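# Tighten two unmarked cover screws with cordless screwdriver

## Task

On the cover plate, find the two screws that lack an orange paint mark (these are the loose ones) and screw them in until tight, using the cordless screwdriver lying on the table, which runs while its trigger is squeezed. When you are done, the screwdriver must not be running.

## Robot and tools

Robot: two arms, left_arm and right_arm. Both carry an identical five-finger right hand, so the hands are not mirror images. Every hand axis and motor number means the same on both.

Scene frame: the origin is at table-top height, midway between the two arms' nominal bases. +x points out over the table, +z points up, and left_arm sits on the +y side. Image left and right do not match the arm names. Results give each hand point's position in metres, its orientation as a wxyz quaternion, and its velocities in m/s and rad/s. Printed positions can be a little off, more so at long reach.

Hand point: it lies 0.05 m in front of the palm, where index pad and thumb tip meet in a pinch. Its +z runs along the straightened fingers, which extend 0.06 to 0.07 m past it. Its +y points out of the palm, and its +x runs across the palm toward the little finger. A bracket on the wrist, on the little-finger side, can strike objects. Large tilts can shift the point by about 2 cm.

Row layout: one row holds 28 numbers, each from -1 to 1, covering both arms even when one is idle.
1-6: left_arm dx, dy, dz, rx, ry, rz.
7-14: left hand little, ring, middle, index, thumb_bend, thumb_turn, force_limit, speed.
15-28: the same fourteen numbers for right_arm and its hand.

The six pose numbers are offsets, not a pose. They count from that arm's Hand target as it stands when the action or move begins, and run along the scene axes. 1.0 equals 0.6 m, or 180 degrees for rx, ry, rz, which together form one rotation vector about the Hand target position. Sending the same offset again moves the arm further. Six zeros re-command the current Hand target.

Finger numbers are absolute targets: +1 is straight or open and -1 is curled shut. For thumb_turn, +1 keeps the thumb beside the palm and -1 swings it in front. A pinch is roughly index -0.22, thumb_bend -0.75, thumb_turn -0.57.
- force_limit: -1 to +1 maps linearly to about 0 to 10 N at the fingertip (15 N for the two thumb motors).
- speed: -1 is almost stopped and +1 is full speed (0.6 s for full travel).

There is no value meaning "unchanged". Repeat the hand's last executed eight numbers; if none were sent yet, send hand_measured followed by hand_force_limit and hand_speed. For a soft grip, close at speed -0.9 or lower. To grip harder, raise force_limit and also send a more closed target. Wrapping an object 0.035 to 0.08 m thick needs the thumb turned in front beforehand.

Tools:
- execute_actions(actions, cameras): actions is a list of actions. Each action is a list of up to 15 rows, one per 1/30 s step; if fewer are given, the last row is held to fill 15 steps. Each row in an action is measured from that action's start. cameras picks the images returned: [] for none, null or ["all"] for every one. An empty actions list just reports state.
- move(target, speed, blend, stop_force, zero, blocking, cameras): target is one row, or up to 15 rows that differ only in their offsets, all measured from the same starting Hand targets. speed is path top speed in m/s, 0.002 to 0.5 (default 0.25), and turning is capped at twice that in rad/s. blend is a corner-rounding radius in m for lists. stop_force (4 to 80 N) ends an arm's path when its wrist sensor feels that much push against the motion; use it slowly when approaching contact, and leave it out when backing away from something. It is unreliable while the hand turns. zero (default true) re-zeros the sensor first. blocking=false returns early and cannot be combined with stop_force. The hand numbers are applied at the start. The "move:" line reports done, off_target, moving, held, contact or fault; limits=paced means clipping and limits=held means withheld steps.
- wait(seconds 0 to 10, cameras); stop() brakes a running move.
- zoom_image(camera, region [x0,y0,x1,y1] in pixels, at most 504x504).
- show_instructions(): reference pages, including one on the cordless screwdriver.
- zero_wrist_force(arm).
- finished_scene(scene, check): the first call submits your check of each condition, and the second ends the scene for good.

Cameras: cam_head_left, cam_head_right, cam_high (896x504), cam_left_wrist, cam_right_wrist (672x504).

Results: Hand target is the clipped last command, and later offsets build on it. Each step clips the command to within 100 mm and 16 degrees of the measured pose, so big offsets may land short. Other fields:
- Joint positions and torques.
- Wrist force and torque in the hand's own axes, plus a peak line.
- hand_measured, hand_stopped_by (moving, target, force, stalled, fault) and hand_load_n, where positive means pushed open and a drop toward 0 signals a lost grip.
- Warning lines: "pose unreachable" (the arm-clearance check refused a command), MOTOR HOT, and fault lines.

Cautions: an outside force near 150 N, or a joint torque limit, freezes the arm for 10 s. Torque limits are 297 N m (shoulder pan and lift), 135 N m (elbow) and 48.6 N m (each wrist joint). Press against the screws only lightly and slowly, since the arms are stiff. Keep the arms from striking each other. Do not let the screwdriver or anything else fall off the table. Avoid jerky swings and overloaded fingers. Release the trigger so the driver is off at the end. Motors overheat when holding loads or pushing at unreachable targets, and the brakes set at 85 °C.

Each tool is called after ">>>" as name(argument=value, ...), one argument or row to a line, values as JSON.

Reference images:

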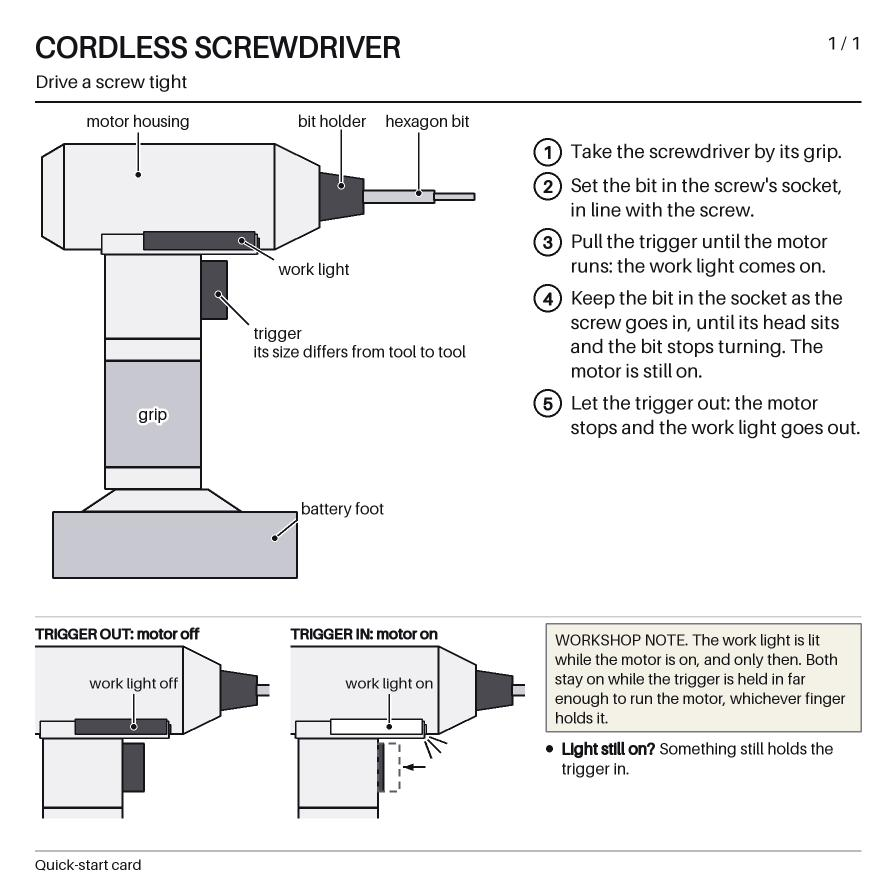

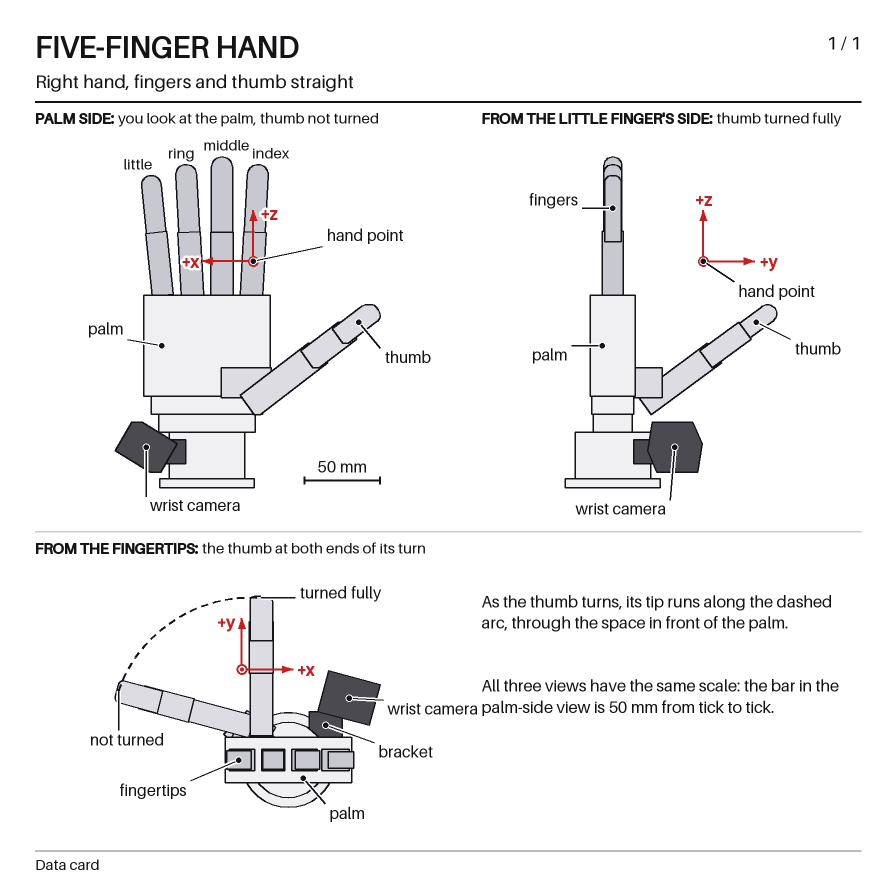

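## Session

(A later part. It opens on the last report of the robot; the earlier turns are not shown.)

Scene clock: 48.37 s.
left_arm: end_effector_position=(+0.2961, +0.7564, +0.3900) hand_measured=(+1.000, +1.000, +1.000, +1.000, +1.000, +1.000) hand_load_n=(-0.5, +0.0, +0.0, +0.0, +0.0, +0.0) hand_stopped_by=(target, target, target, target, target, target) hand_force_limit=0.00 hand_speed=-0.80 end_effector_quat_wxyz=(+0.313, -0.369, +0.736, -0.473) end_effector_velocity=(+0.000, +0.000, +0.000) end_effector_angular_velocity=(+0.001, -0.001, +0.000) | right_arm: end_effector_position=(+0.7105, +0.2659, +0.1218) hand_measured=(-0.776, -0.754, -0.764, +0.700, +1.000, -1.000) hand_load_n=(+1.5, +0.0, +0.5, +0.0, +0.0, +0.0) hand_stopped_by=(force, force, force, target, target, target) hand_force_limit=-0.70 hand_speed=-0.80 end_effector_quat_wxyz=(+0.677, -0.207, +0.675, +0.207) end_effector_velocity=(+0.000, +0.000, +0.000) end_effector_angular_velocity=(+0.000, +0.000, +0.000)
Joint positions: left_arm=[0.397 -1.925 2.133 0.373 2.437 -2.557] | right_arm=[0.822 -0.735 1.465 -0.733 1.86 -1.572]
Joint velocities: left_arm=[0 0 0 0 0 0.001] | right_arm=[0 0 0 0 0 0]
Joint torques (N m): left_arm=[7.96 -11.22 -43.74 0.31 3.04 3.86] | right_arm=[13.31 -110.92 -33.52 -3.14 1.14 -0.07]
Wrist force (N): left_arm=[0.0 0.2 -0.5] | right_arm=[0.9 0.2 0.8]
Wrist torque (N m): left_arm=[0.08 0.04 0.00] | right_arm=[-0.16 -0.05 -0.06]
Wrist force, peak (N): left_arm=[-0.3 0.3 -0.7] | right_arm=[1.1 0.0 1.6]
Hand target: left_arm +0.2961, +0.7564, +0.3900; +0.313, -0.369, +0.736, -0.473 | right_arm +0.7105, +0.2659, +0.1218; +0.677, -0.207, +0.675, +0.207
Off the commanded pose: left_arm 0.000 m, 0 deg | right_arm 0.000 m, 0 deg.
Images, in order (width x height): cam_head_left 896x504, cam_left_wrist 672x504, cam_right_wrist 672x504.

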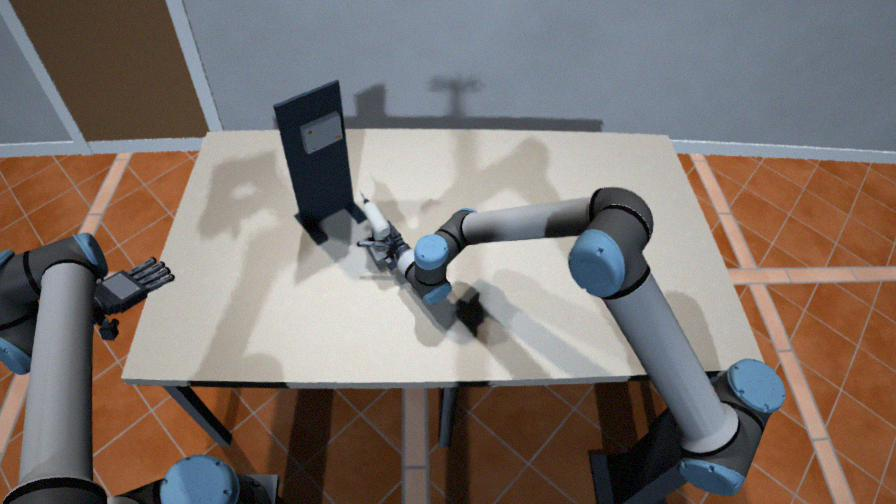

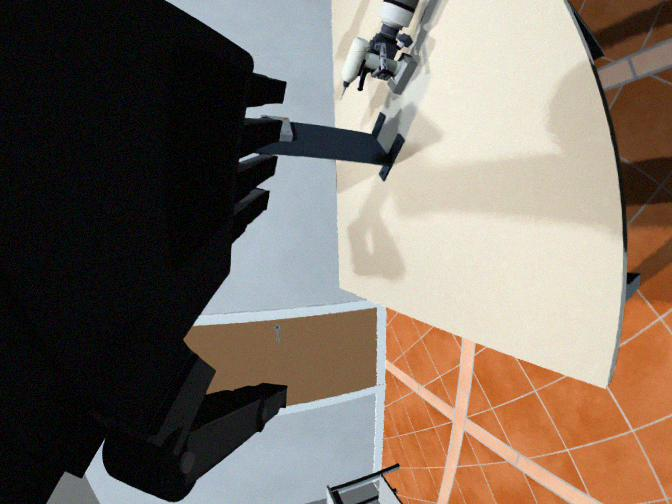

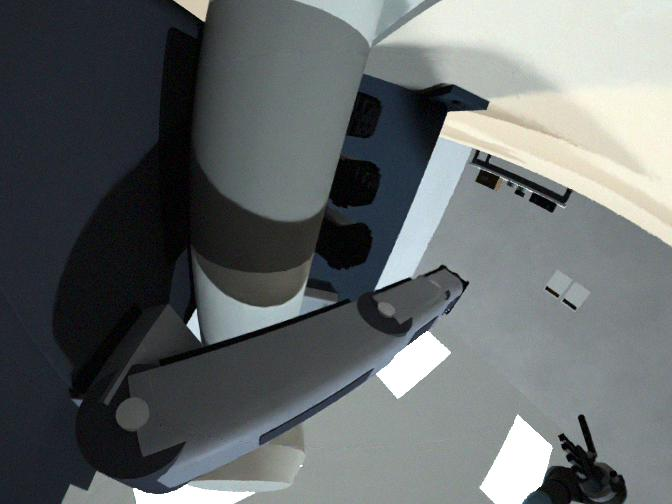

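>>> execute_actions(
  actions=[
    [[0,0,0,0,0,0,1,1,1,1,1,1,0,-0.8,0,0,0,0,0,0,-0.9,-0.9,-0.9,0.7,-0.9,-1,-0.6,-0.8]],
    [[0,0,0,0,0,0,1,1,1,1,1,1,0,-0.8,0,0,0,0,0,0,-0.9,-0.9,-0.9,0.7,-0.9,-1,-0.6,-0.8]],
    [[0,0,0,0,0,0,1,1,1,1,1,1,0,-0.8,0,0,0,0,0,0,-0.9,-0.9,-0.9,0.7,-0.9,-1,-0.6,-0.8]],
    [[0,0,0,0,0,0,1,1,1,1,1,1,0,-0.8,0,0,0,0,0,0,-0.9,-0.9,-0.9,0.7,-0.9,-1,-0.6,-0.8]],
  ],
  cameras=["cam_left_wrist","cam_right_wrist","cam_head_left"],
)

>>> zoom_image(
  camera="cam_left_wrist",
  region=[330, 10, 450, 130],
)

>>> zoom_image(
  camera="cam_head_left",
  region=[350, 190, 450, 270],
)

Scene clock: 52.83 s.
left_arm: end_effector_position=(+0.2961, +0.7564, +0.3900) hand_measured=(+1.000, +1.000, +1.000, +1.000, +1.000, +1.000) hand_load_n=(+0.0, +0.0, +0.0, +0.0, +0.0, +0.0) hand_stopped_by=(target, target, target, target, target, target) hand_force_limit=0.00 hand_speed=-0.80 end_effector_quat_wxyz=(+0.313, -0.369, +0.736, -0.473) end_effector_velocity=(+0.000, +0.000, +0.000) end_effector_angular_velocity=(-0.002, +0.001, +0.001) | right_arm: end_effector_position=(+0.7105, +0.2659, +0.1218) hand_measured=(-0.776, -0.754, -0.764, +0.700, +0.156, -1.000) hand_load_n=(+1.5, +0.0, +1.0, +0.0, +3.5, +0.5) hand_stopped_by=(force, force, force, target, force, target) hand_force_limit=-0.60 hand_speed=-0.80 end_effector_quat_wxyz=(+0.677, -0.207, +0.675, +0.207) end_effector_velocity=(+0.000, +0.000, +0.001) end_effector_angular_velocity=(+0.000, +0.000, +0.000)
Joint positions: left_arm=[0.397 -1.925 2.133 0.373 2.437 -2.557] | right_arm=[0.822 -0.735 1.465 -0.733 1.86 -1.572]
Joint velocities: left_arm=[0.001 0 0 0 0 -0.002] | right_arm=[0 -0.001 0 0.001 0 0]
Joint torques (N m): left_arm=[9.35 -6.97 -43.46 -0.12 3.03 3.52] | right_arm=[12.43 -110.08 -28.9 -4.27 1.07 0.06]
Wrist force (N): left_arm=[-0.3 -0.1 -0.4] | right_arm=[0.6 0.8 0.8]
Wrist torque (N m): left_arm=[0.03 0.08 -0.03] | right_arm=[-0.10 0.02 -0.07]
Wrist force, peak (N): left_arm=[-0.7 -0.1 -0.7] | right_arm=[1.1 0.5 1.4]
Hand target: left_arm +0.2961, +0.7564, +0.3900; +0.313, -0.369, +0.736, -0.473 | right_arm +0.7105, +0.2659, +0.1218; +0.677, -0.207, +0.675, +0.207
Off the commanded pose: left_arm 0.000 m, 0 deg | right_arm 0.000 m, 0 deg.
Images, in order (width x height): cam_head_left 896x504, cam_left_wrist 672x504, cam_right_wrist 672x504.

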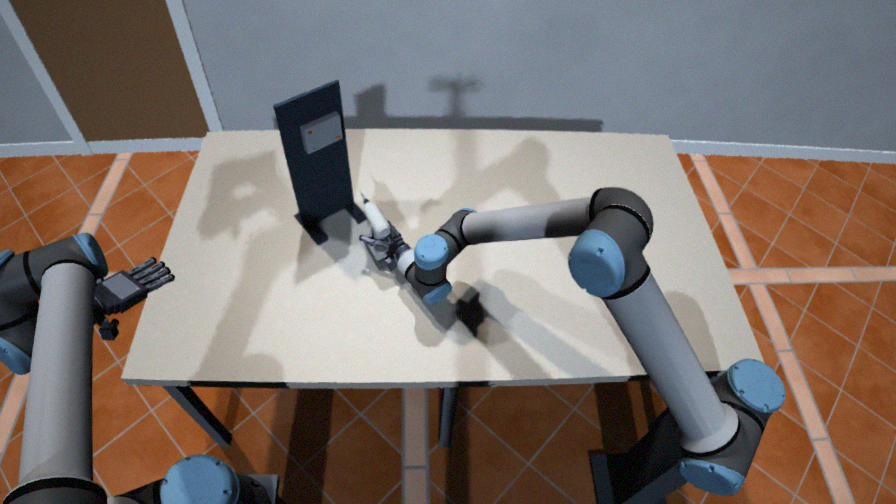

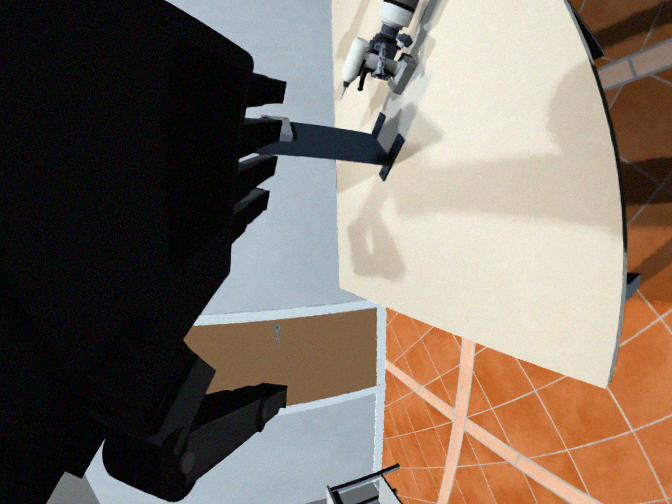

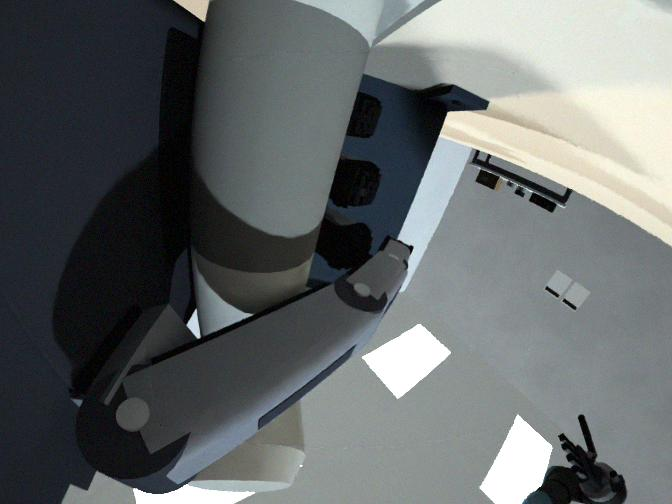

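Scaled by 4.200 from the camera's 672x504 image, which has a finer 960x720 frame.

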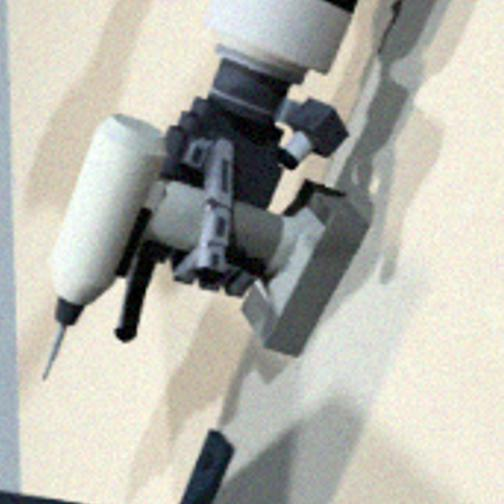

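Scaled by 5.040.

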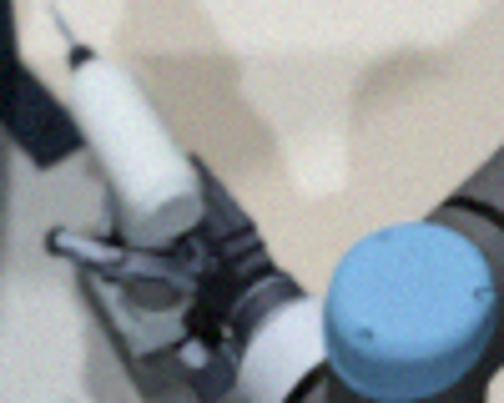

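>>> execute_actions(
  actions=[
    [[0,0,0,0,0,0,1,1,1,1,1,1,0,-0.8,0,0,0,0,0,0,-1,-1,-1,0.7,-0.9,-1,0.3,-0.9]],
    [[0,0,0,0,0,0,1,1,1,1,1,1,0,-0.8,0,0,0,0,0,0,-1,-1,-1,0.7,-1,-1,0.3,-0.9]],
    [[0,0,0,0,0,0,1,1,1,1,1,1,0,-0.8,0,0,0,0,0,0,-1,-1,-1,0.7,-1,-1,0.3,-0.9]],
    [[0,0,0,0,0,0,1,1,1,1,1,1,0,-0.8,0,0,0,0,0,0,-1,-1,-1,0.7,-1,-1,0.3,-0.9]],
  ],
  cameras=["cam_left_wrist","cam_right_wrist","cam_head_left"],
)

>>> zoom_image(
  camera="cam_left_wrist",
  region=[330, 10, 450, 130],
)

Scene clock: 55.23 s.
left_arm: end_effector_position=(+0.2961, +0.7564, +0.3900) hand_measured=(+1.000, +1.000, +1.000, +1.000, +1.000, +1.000) hand_load_n=(+0.0, +0.0, +0.0, +0.0, +0.0, +0.0) hand_stopped_by=(target, target, target, target, target, target) hand_force_limit=0.00 hand_speed=-0.80 end_effector_quat_wxyz=(+0.313, -0.369, +0.736, -0.473) end_effector_velocity=(+0.000, +0.000, +0.000) end_effector_angular_velocity=(-0.001, +0.001, +0.001) | right_arm: end_effector_position=(+0.7105, +0.2659, +0.1218) hand_measured=(-0.868, -0.858, -0.778, +0.700, +0.114, -1.000) hand_load_n=(+7.5, +6.5, +6.5, +0.0, +9.0, +1.0) hand_stopped_by=(force, force, force, target, force, target) hand_force_limit=0.30 hand_speed=-0.90 end_effector_quat_wxyz=(+0.677, -0.207, +0.675, +0.207) end_effector_velocity=(+0.000, +0.000, -0.002) end_effector_angular_velocity=(-0.001, +0.001, +0.000)
Joint positions: left_arm=[0.397 -1.925 2.133 0.373 2.437 -2.557] | right_arm=[0.822 -0.735 1.465 -0.733 1.86 -1.572]
Joint velocities: left_arm=[0 0 0 0.001 0 -0.001] | right_arm=[0 0.002 0 0 0 0]
Joint torques (N m): left_arm=[10.48 -5.82 -42.09 0.36 2.95 3.13] | right_arm=[12.08 -110.2 -29.3 -4.06 1.01 0.13]
Wrist force (N): left_arm=[-0.4 0.2 -0.3] | right_arm=[1.3 -0.2 0.6]
Wrist torque (N m): left_arm=[0.06 0.09 -0.03] | right_arm=[-0.13 -0.35 0.01]
Wrist force, peak (N): left_arm=[-0.6 -0.4 -0.7] | right_arm=[1.5 1.0 1.2]
Hand target: left_arm +0.2961, +0.7564, +0.3900; +0.313, -0.369, +0.736, -0.473 | right_arm +0.7105, +0.2659, +0.1218; +0.677, -0.207, +0.675, +0.207
Off the commanded pose: left_arm 0.000 m, 0 deg | right_arm 0.000 m, 0 deg.
Images, in order (width x height): cam_head_left 896x504, cam_left_wrist 672x504, cam_right_wrist 672x504.

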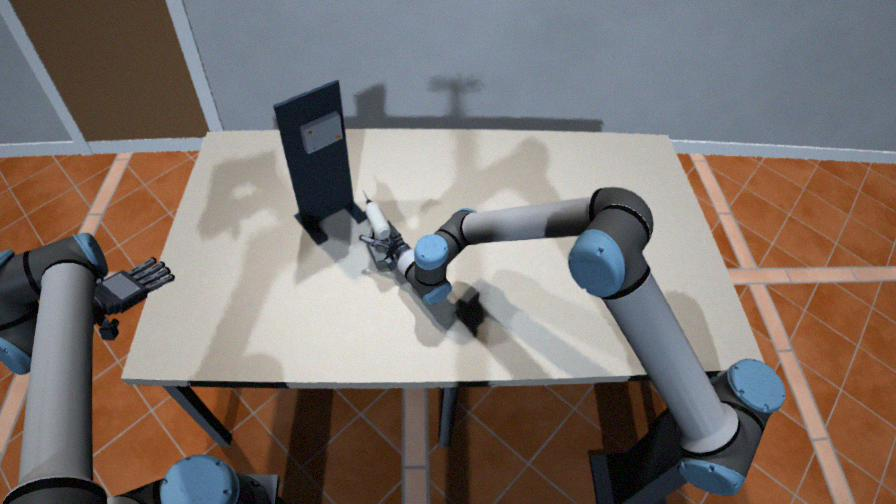

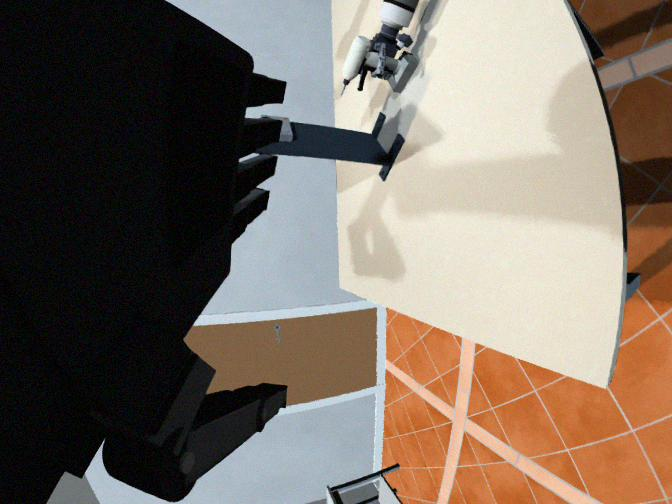

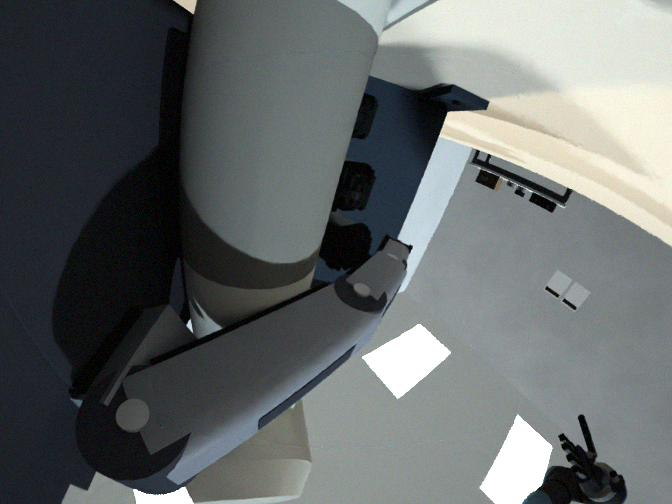

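Scaled by 4.200 from the camera's 672x504 image, which has a finer 960x720 frame.

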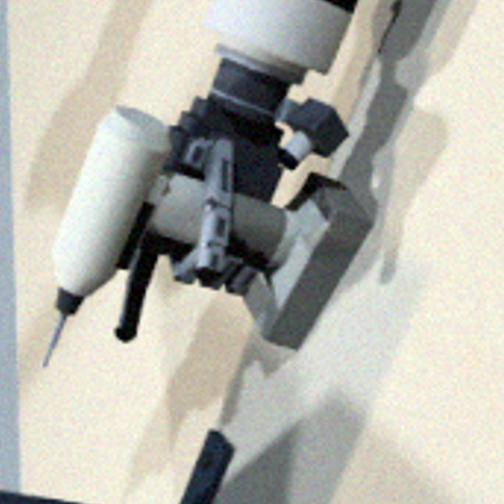

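>>> move(
  target=[0,0,0,0,0,0,1,1,1,1,1,1,0,-0.8,0,0,0.05,0,0,0,-1,-1,-1,0.7,-1,-1,0.3,-0.9],
  speed=0.03,
  cameras=["cam_left_wrist","cam_right_wrist","cam_head_left"],
)

>>> zoom_image(
  camera="cam_left_wrist",
  region=[330, 10, 450, 130],
)

Scene clock: 56.67 s.
left_arm: end_effector_position=(+0.2961, +0.7564, +0.3900) hand_measured=(+1.000, +1.000, +1.000, +1.000, +1.000, +1.000) hand_load_n=(+0.0, +0.0, +0.0, +0.0, +0.0, +0.0) hand_stopped_by=(target, target, target, target, target, target) hand_force_limit=0.00 hand_speed=-0.80 end_effector_quat_wxyz=(+0.313, -0.369, +0.736, -0.473) end_effector_velocity=(+0.000, +0.000, +0.000) end_effector_angular_velocity=(+0.001, +0.000, +0.001) | right_arm: end_effector_position=(+0.7104, +0.2659, +0.1519) hand_measured=(-0.868, -0.858, -0.778, +0.700, +0.114, -1.000) hand_load_n=(+0.5, +2.5, +6.5, +0.0, +9.0, +1.0) hand_stopped_by=(force, force, force, target, force, target) hand_force_limit=0.30 hand_speed=-0.90 end_effector_quat_wxyz=(+0.677, -0.207, +0.675, +0.207) end_effector_velocity=(+0.000, +0.000, -0.003) end_effector_angular_velocity=(-0.001, +0.001, +0.000)
Joint positions: left_arm=[0.397 -1.925 2.133 0.373 2.437 -2.557] | right_arm=[0.822 -0.767 1.461 -0.697 1.86 -1.572]
Joint velocities: left_arm=[0 0 0 0 -0.001 0] | right_arm=[0 0.003 0 -0.002 0 0]
Joint torques (N m): left_arm=[7.61 -6.25 -41.52 0.34 3.06 3.39] | right_arm=[4.35 -102.08 -40.2 -6.74 -0.55 -0.27]
Wrist force (N): left_arm=[0.0 -0.1 -0.3] | right_arm=[8.3 0.5 -0.4]
Wrist torque (N m): left_arm=[0.00 0.03 -0.01] | right_arm=[-0.08 -0.27 0.15]
Wrist force, peak (N): left_arm=[-0.6 0.2 -0.6] | right_arm=[8.8 0.0 0.0]
Hand target: left_arm +0.2961, +0.7564, +0.3900; +0.313, -0.369, +0.736, -0.473 | right_arm +0.7104, +0.2659, +0.1517; +0.677, -0.207, +0.675, +0.207
Off the commanded pose: left_arm 0.000 m, 0 deg | right_arm 0.000 m, 0 deg.
move: done
Images, in order (width x height): cam_head_left 896x504, cam_left_wrist 672x504, cam_right_wrist 672x504.

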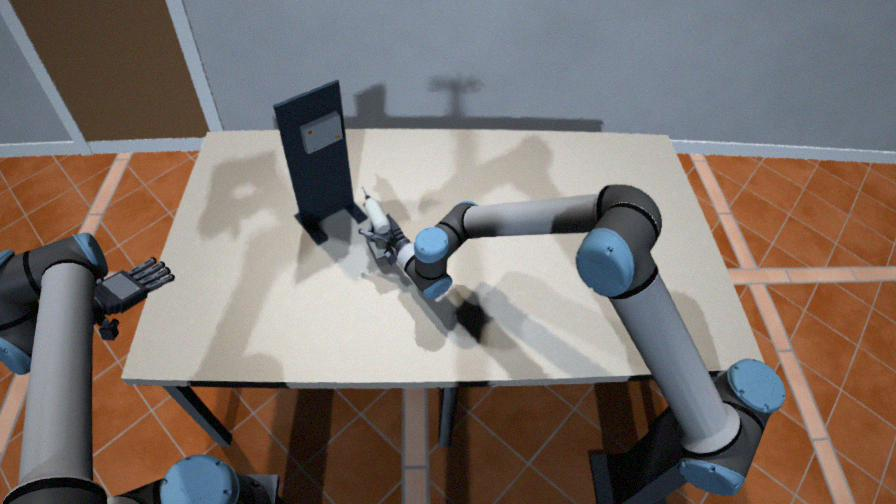

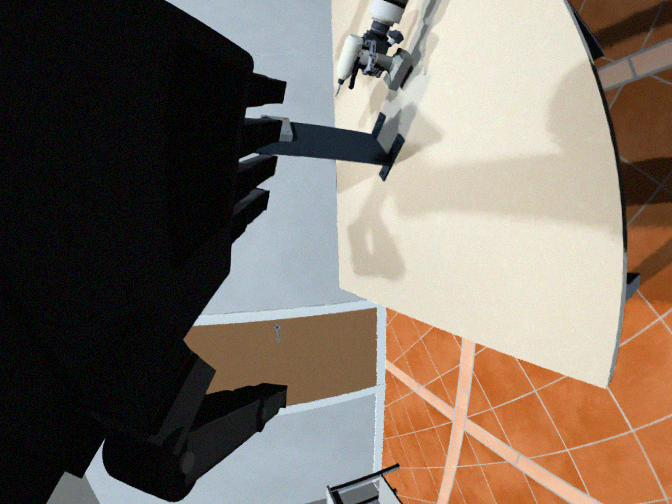

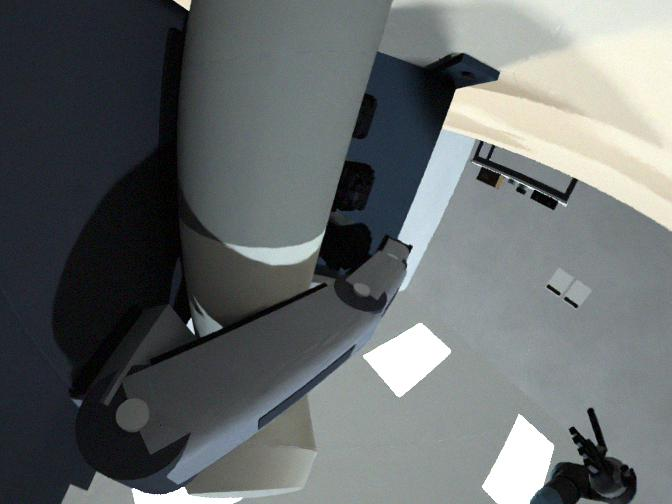

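Scaled by 4.200 from the camera's 672x504 image, which has a finer 960x720 frame.

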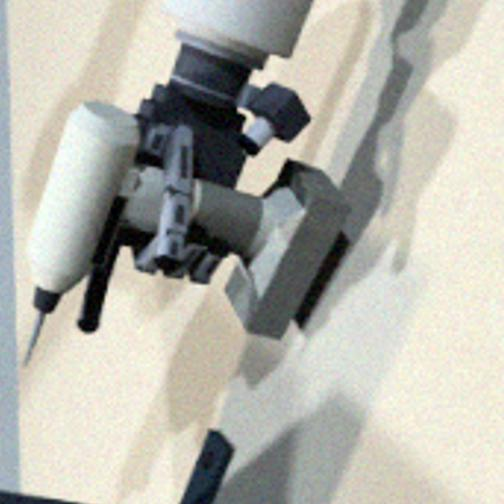

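>>> execute_actions(
  actions=[
    [[0,0,0,0,0,0,1,1,1,1,1,1,0,-0.8,0,0,0,0,0,0,-1,-0.98,-0.98,0.7,-0.9,-1,0.8,-0.9]],
    [[0,0,0,0,0,0,1,1,1,1,1,1,0,-0.8,0,0,0,0,0,0,-0.98,-1,-1,0.7,-1,-1,0.8,-0.9]],
    [[0,0,0,0,0,0,1,1,1,1,1,1,0,-0.8,0,0,0,0,0,0,-0.98,-1,-1,0.7,-1,-1,0.8,-0.9]],
  ],
  cameras=["cam_left_wrist","cam_right_wrist","cam_head_left"],
)

>>> zoom_image(
  camera="cam_left_wrist",
  region=[330, 10, 450, 130],
)

>>> zoom_image(
  camera="cam_head_left",
  region=[350, 190, 450, 270],
)

Scene clock: 58.60 s.
left_arm: end_effector_position=(+0.2961, +0.7564, +0.3900) hand_measured=(+1.000, +1.000, +1.000, +1.000, +1.000, +1.000) hand_load_n=(+0.0, +0.0, +0.0, -0.5, +0.0, +0.0) hand_stopped_by=(target, target, target, target, target, target) hand_force_limit=0.00 hand_speed=-0.80 end_effector_quat_wxyz=(+0.313, -0.369, +0.736, -0.473) end_effector_velocity=(+0.000, +0.000, +0.000) end_effector_angular_velocity=(+0.002, -0.001, +0.000) | right_arm: end_effector_position=(+0.7104, +0.2659, +0.1517) hand_measured=(-0.894, -0.876, -0.786, +0.700, +0.084, -1.000) hand_load_n=(+9.5, +9.0, +11.0, +0.0, +12.5, +2.0) hand_stopped_by=(force, force, force, target, force, target) hand_force_limit=0.80 hand_speed=-0.90 end_effector_quat_wxyz=(+0.677, -0.207, +0.675, +0.207) end_effector_velocity=(+0.000, +0.000, +0.000) end_effector_angular_velocity=(+0.000, +0.000, +0.000)
Joint positions: left_arm=[0.397 -1.925 2.133 0.373 2.437 -2.557] | right_arm=[0.822 -0.767 1.461 -0.697 1.86 -1.572]
Joint velocities: left_arm=[0 0 0 0 -0.001 0.002] | right_arm=[0 0 0 0 0 0]
Joint torques (N m): left_arm=[3.79 -5.81 -40.9 0.86 3.11 4.01] | right_arm=[-11.61 -100.6 -35.28 -5.34 -1 -0.47]
Wrist force (N): left_arm=[0.0 0.2 -0.3] | right_arm=[8.0 0.2 -0.4]
Wrist torque (N m): left_arm=[0.06 0.02 0.00] | right_arm=[-0.14 -0.23 0.13]
Wrist force, peak (N): left_arm=[-0.7 -0.3 -0.6] | right_arm=[8.7 0.0 -0.4]
Hand target: left_arm +0.2961, +0.7564, +0.3900; +0.313, -0.369, +0.736, -0.473 | right_arm +0.7104, +0.2659, +0.1517; +0.677, -0.207, +0.675, +0.207
Off the commanded pose: left_arm 0.000 m, 0 deg | right_arm 0.000 m, 0 deg.
Images, in order (width x height): cam_head_left 896x504, cam_left_wrist 672x504, cam_right_wrist 672x504.

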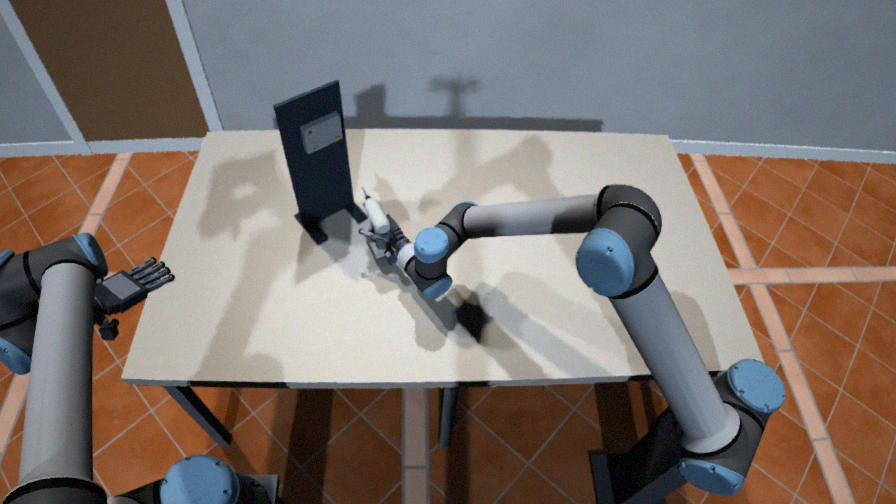

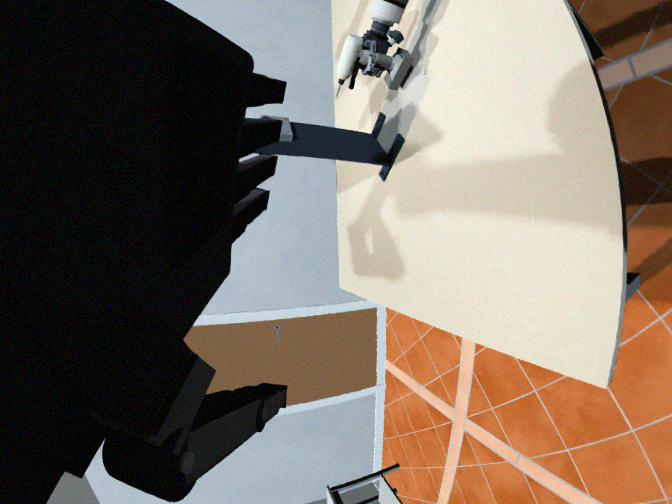

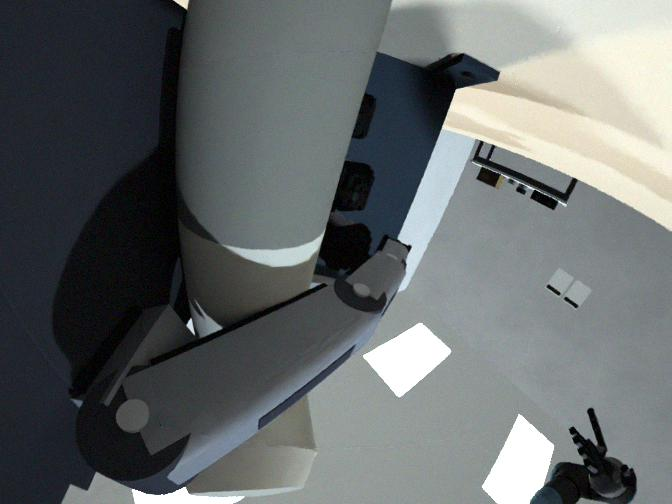

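Scaled by 4.200 from the camera's 672x504 image, which has a finer 960x720 frame.

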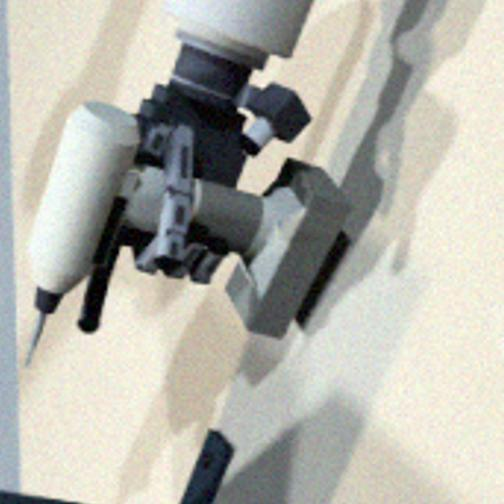

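Scaled by 5.040.

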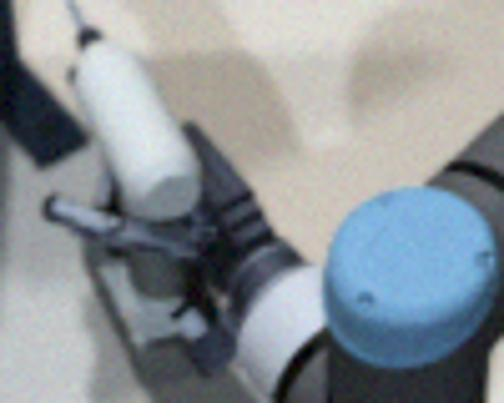

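>>> move(
  target=[0.59,-0.377,0.15,-0.530,0.100,0.229,-0.9,-0.9,-0.9,-0.9,-0.3,1,-0.5,0,0,0,0,0,0,0,-0.98,-1,-1,0.7,-1,-1,0.8,-0.9],
  speed=0.2,
)

Scene clock: 65.43 s.
left_arm: end_effector_position=(+0.6500, +0.5290, +0.4801) hand_measured=(-0.900, -0.900, -0.900, -0.900, -0.300, +1.000) hand_load_n=(+0.0, +0.0, +0.0, +0.0, +0.0, +0.0) hand_stopped_by=(target, target, target, target, target, target) hand_force_limit=-0.50 hand_speed=0.00 end_effector_quat_wxyz=(+0.029, +0.742, -0.033, +0.669) end_effector_velocity=(+0.000, -0.001, +0.000) end_effector_angular_velocity=(-0.001, +0.000, -0.001) | right_arm: end_effector_position=(+0.7104, +0.2659, +0.1517) hand_measured=(-0.894, -0.876, -0.786, +0.700, +0.084, -1.000) hand_load_n=(+9.0, +9.0, +11.0, +0.0, +12.5, +2.5) hand_stopped_by=(force, force, force, target, force, target) hand_force_limit=0.80 hand_speed=-0.90 end_effector_quat_wxyz=(+0.677, -0.207, +0.675, +0.207) end_effector_velocity=(+0.000, +0.000, +0.001) end_effector_angular_velocity=(+0.001, -0.001, +0.000)
Joint positions: left_arm=[-0.291 -1.693 1.925 -0.127 1.402 -4.729] | right_arm=[0.822 -0.767 1.461 -0.697 1.86 -1.572]
Joint velocities: left_arm=[-0.001 0 0 -0.001 0 -0.001] | right_arm=[0 -0.001 0 0 0 0]
Joint torques (N m): left_arm=[3.19 -44.87 -30.72 -5.15 0.27 -1.79] | right_arm=[-12.82 -103.31 -43.35 -1.9 -1.06 -0.35]
Wrist force (N): left_arm=[3.1 1.9 0.9] | right_arm=[8.3 -0.2 -0.2]
Wrist torque (N m): left_arm=[0.36 -0.62 0.41] | right_arm=[-0.20 -0.28 0.13]
Wrist force, peak (N): left_arm=[2.9 2.1 1.6] | right_arm=[8.7 0.3 -0.4]
Hand target: left_arm +0.6500, +0.5291, +0.4801; +0.029, +0.742, -0.033, +0.669 | right_arm +0.7104, +0.2659, +0.1517; +0.677, -0.207, +0.675, +0.207
Off the commanded pose: left_arm 0.001 m, 0 deg | right_arm 0.000 m, 0 deg.
move: done

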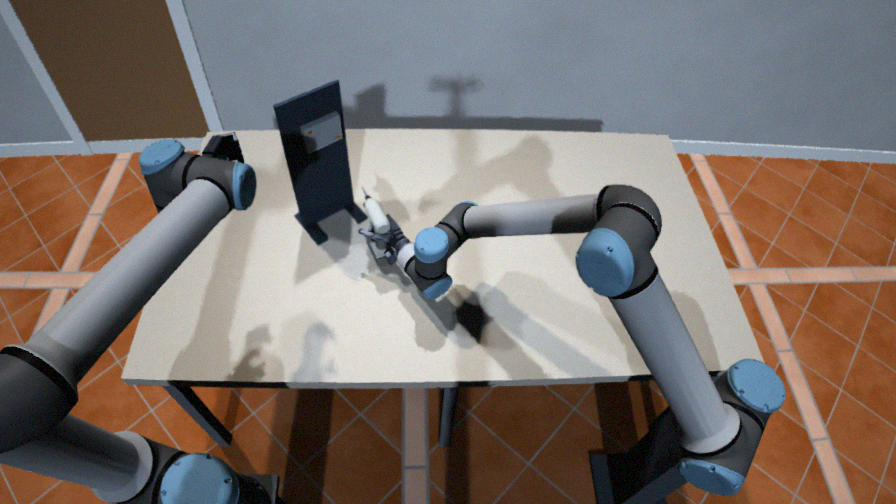

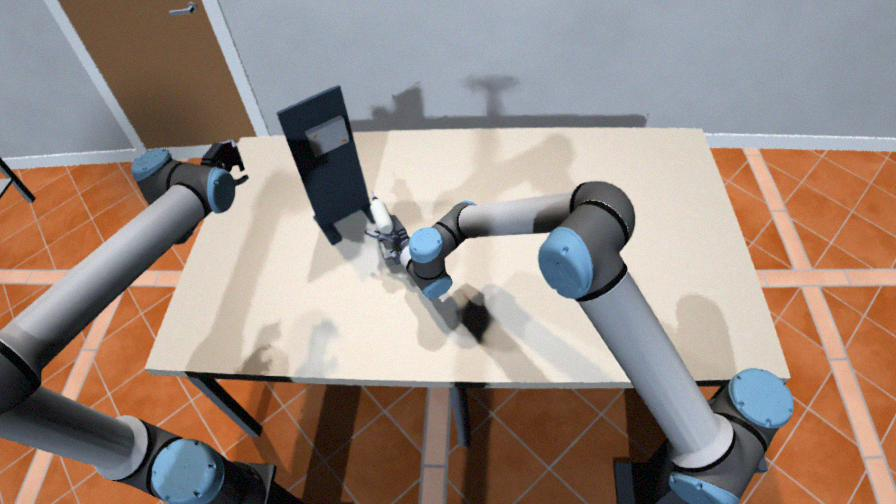

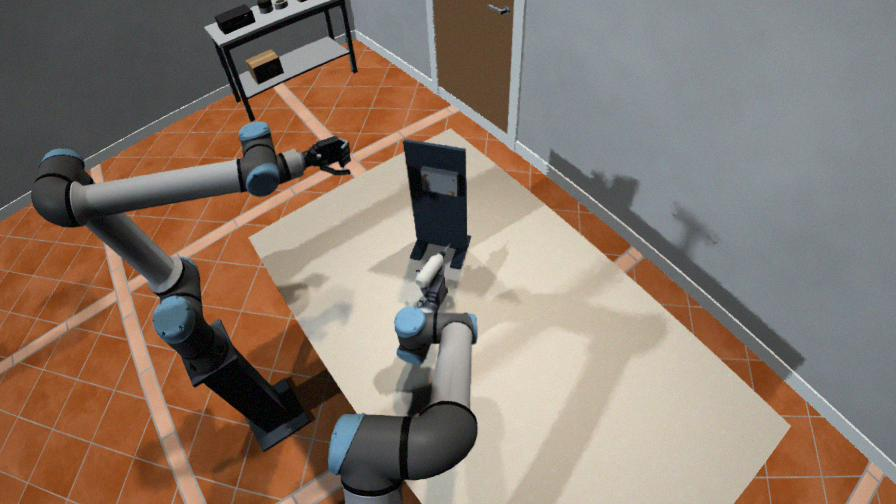

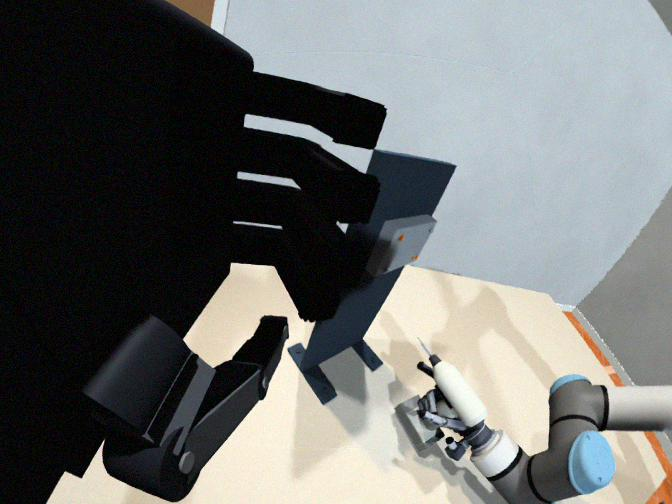

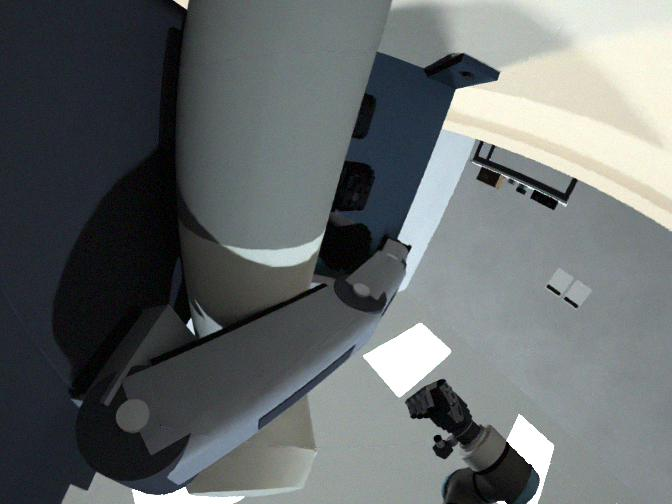

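>>> zoom_image(
  camera="cam_left_wrist",
  region=[350, 190, 470, 280],
)

>>> zoom_image(
  camera="cam_left_wrist",
  region=[380, 320, 540, 460],
)

>>> zoom_image(
  camera="cam_head_left",
  region=[270, 80, 370, 160],
)

>>> zoom_image(
  camera="cam_high",
  region=[400, 140, 500, 220],
)

Scaled by 4.200 from the camera's 672x504 image, which has a finer 960x720 frame.

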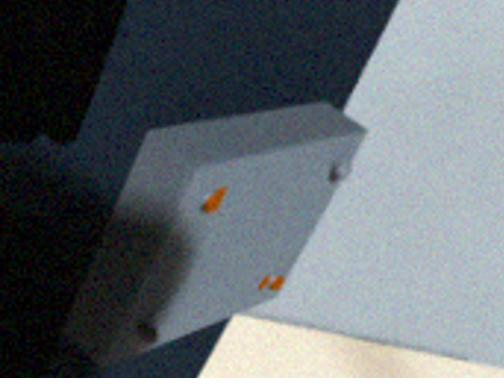

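Scaled by 3.150 from the camera's 672x504 image, which has a finer 960x720 frame.

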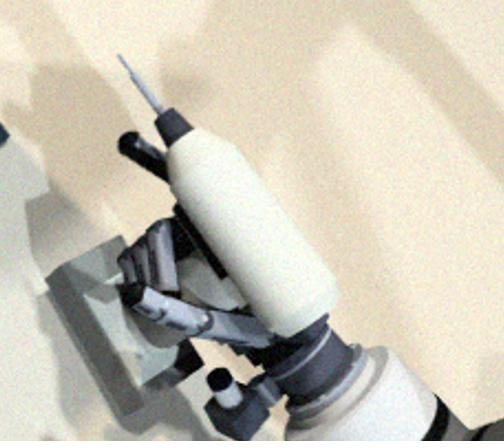

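Scaled by 5.040.

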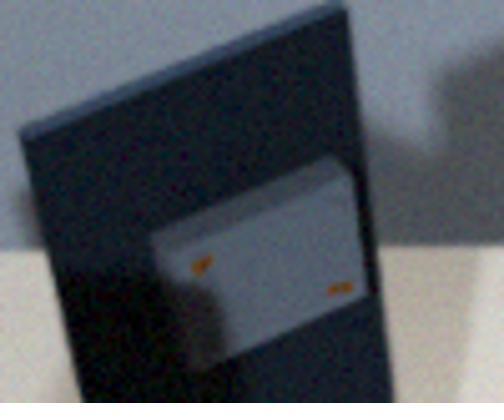

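Scaled by 5.040.

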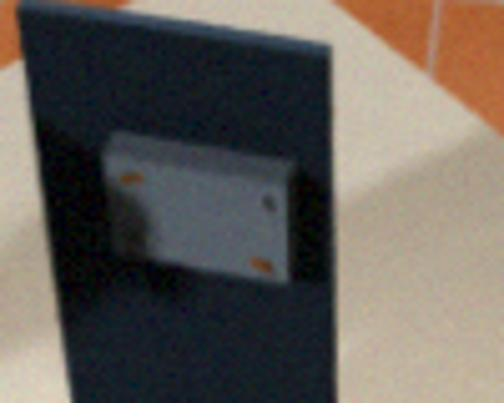

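>>> zoom_image(
  camera="cam_head_left",
  region=[350, 180, 410, 240],
)

>>> zoom_image(
  camera="cam_high",
  region=[395, 230, 475, 310],
)

>>> zoom_image(
  camera="cam_head_right",
  region=[350, 180, 420, 250],
)

Scaled by 8.400.

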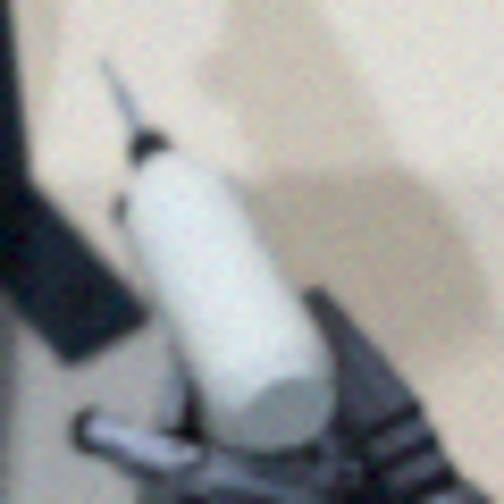

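Scaled by 6.300.

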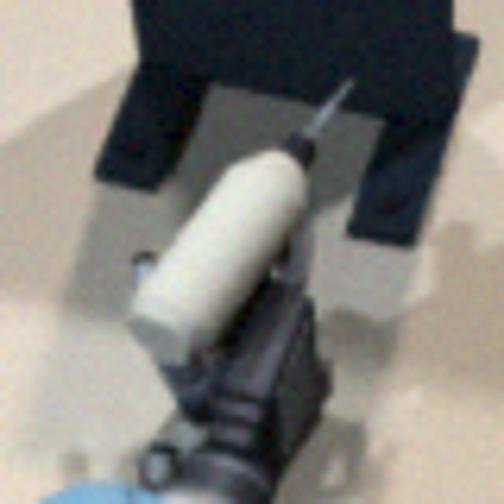

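Scaled by 7.200.

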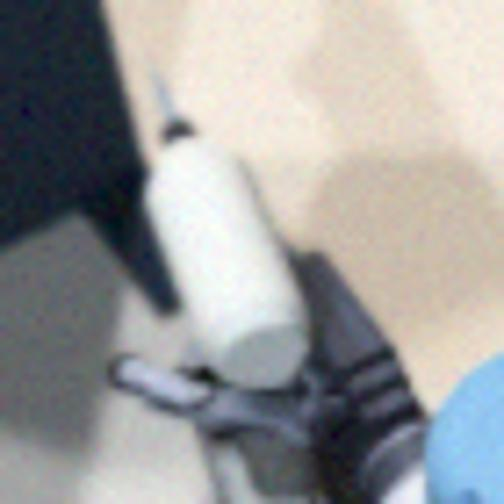

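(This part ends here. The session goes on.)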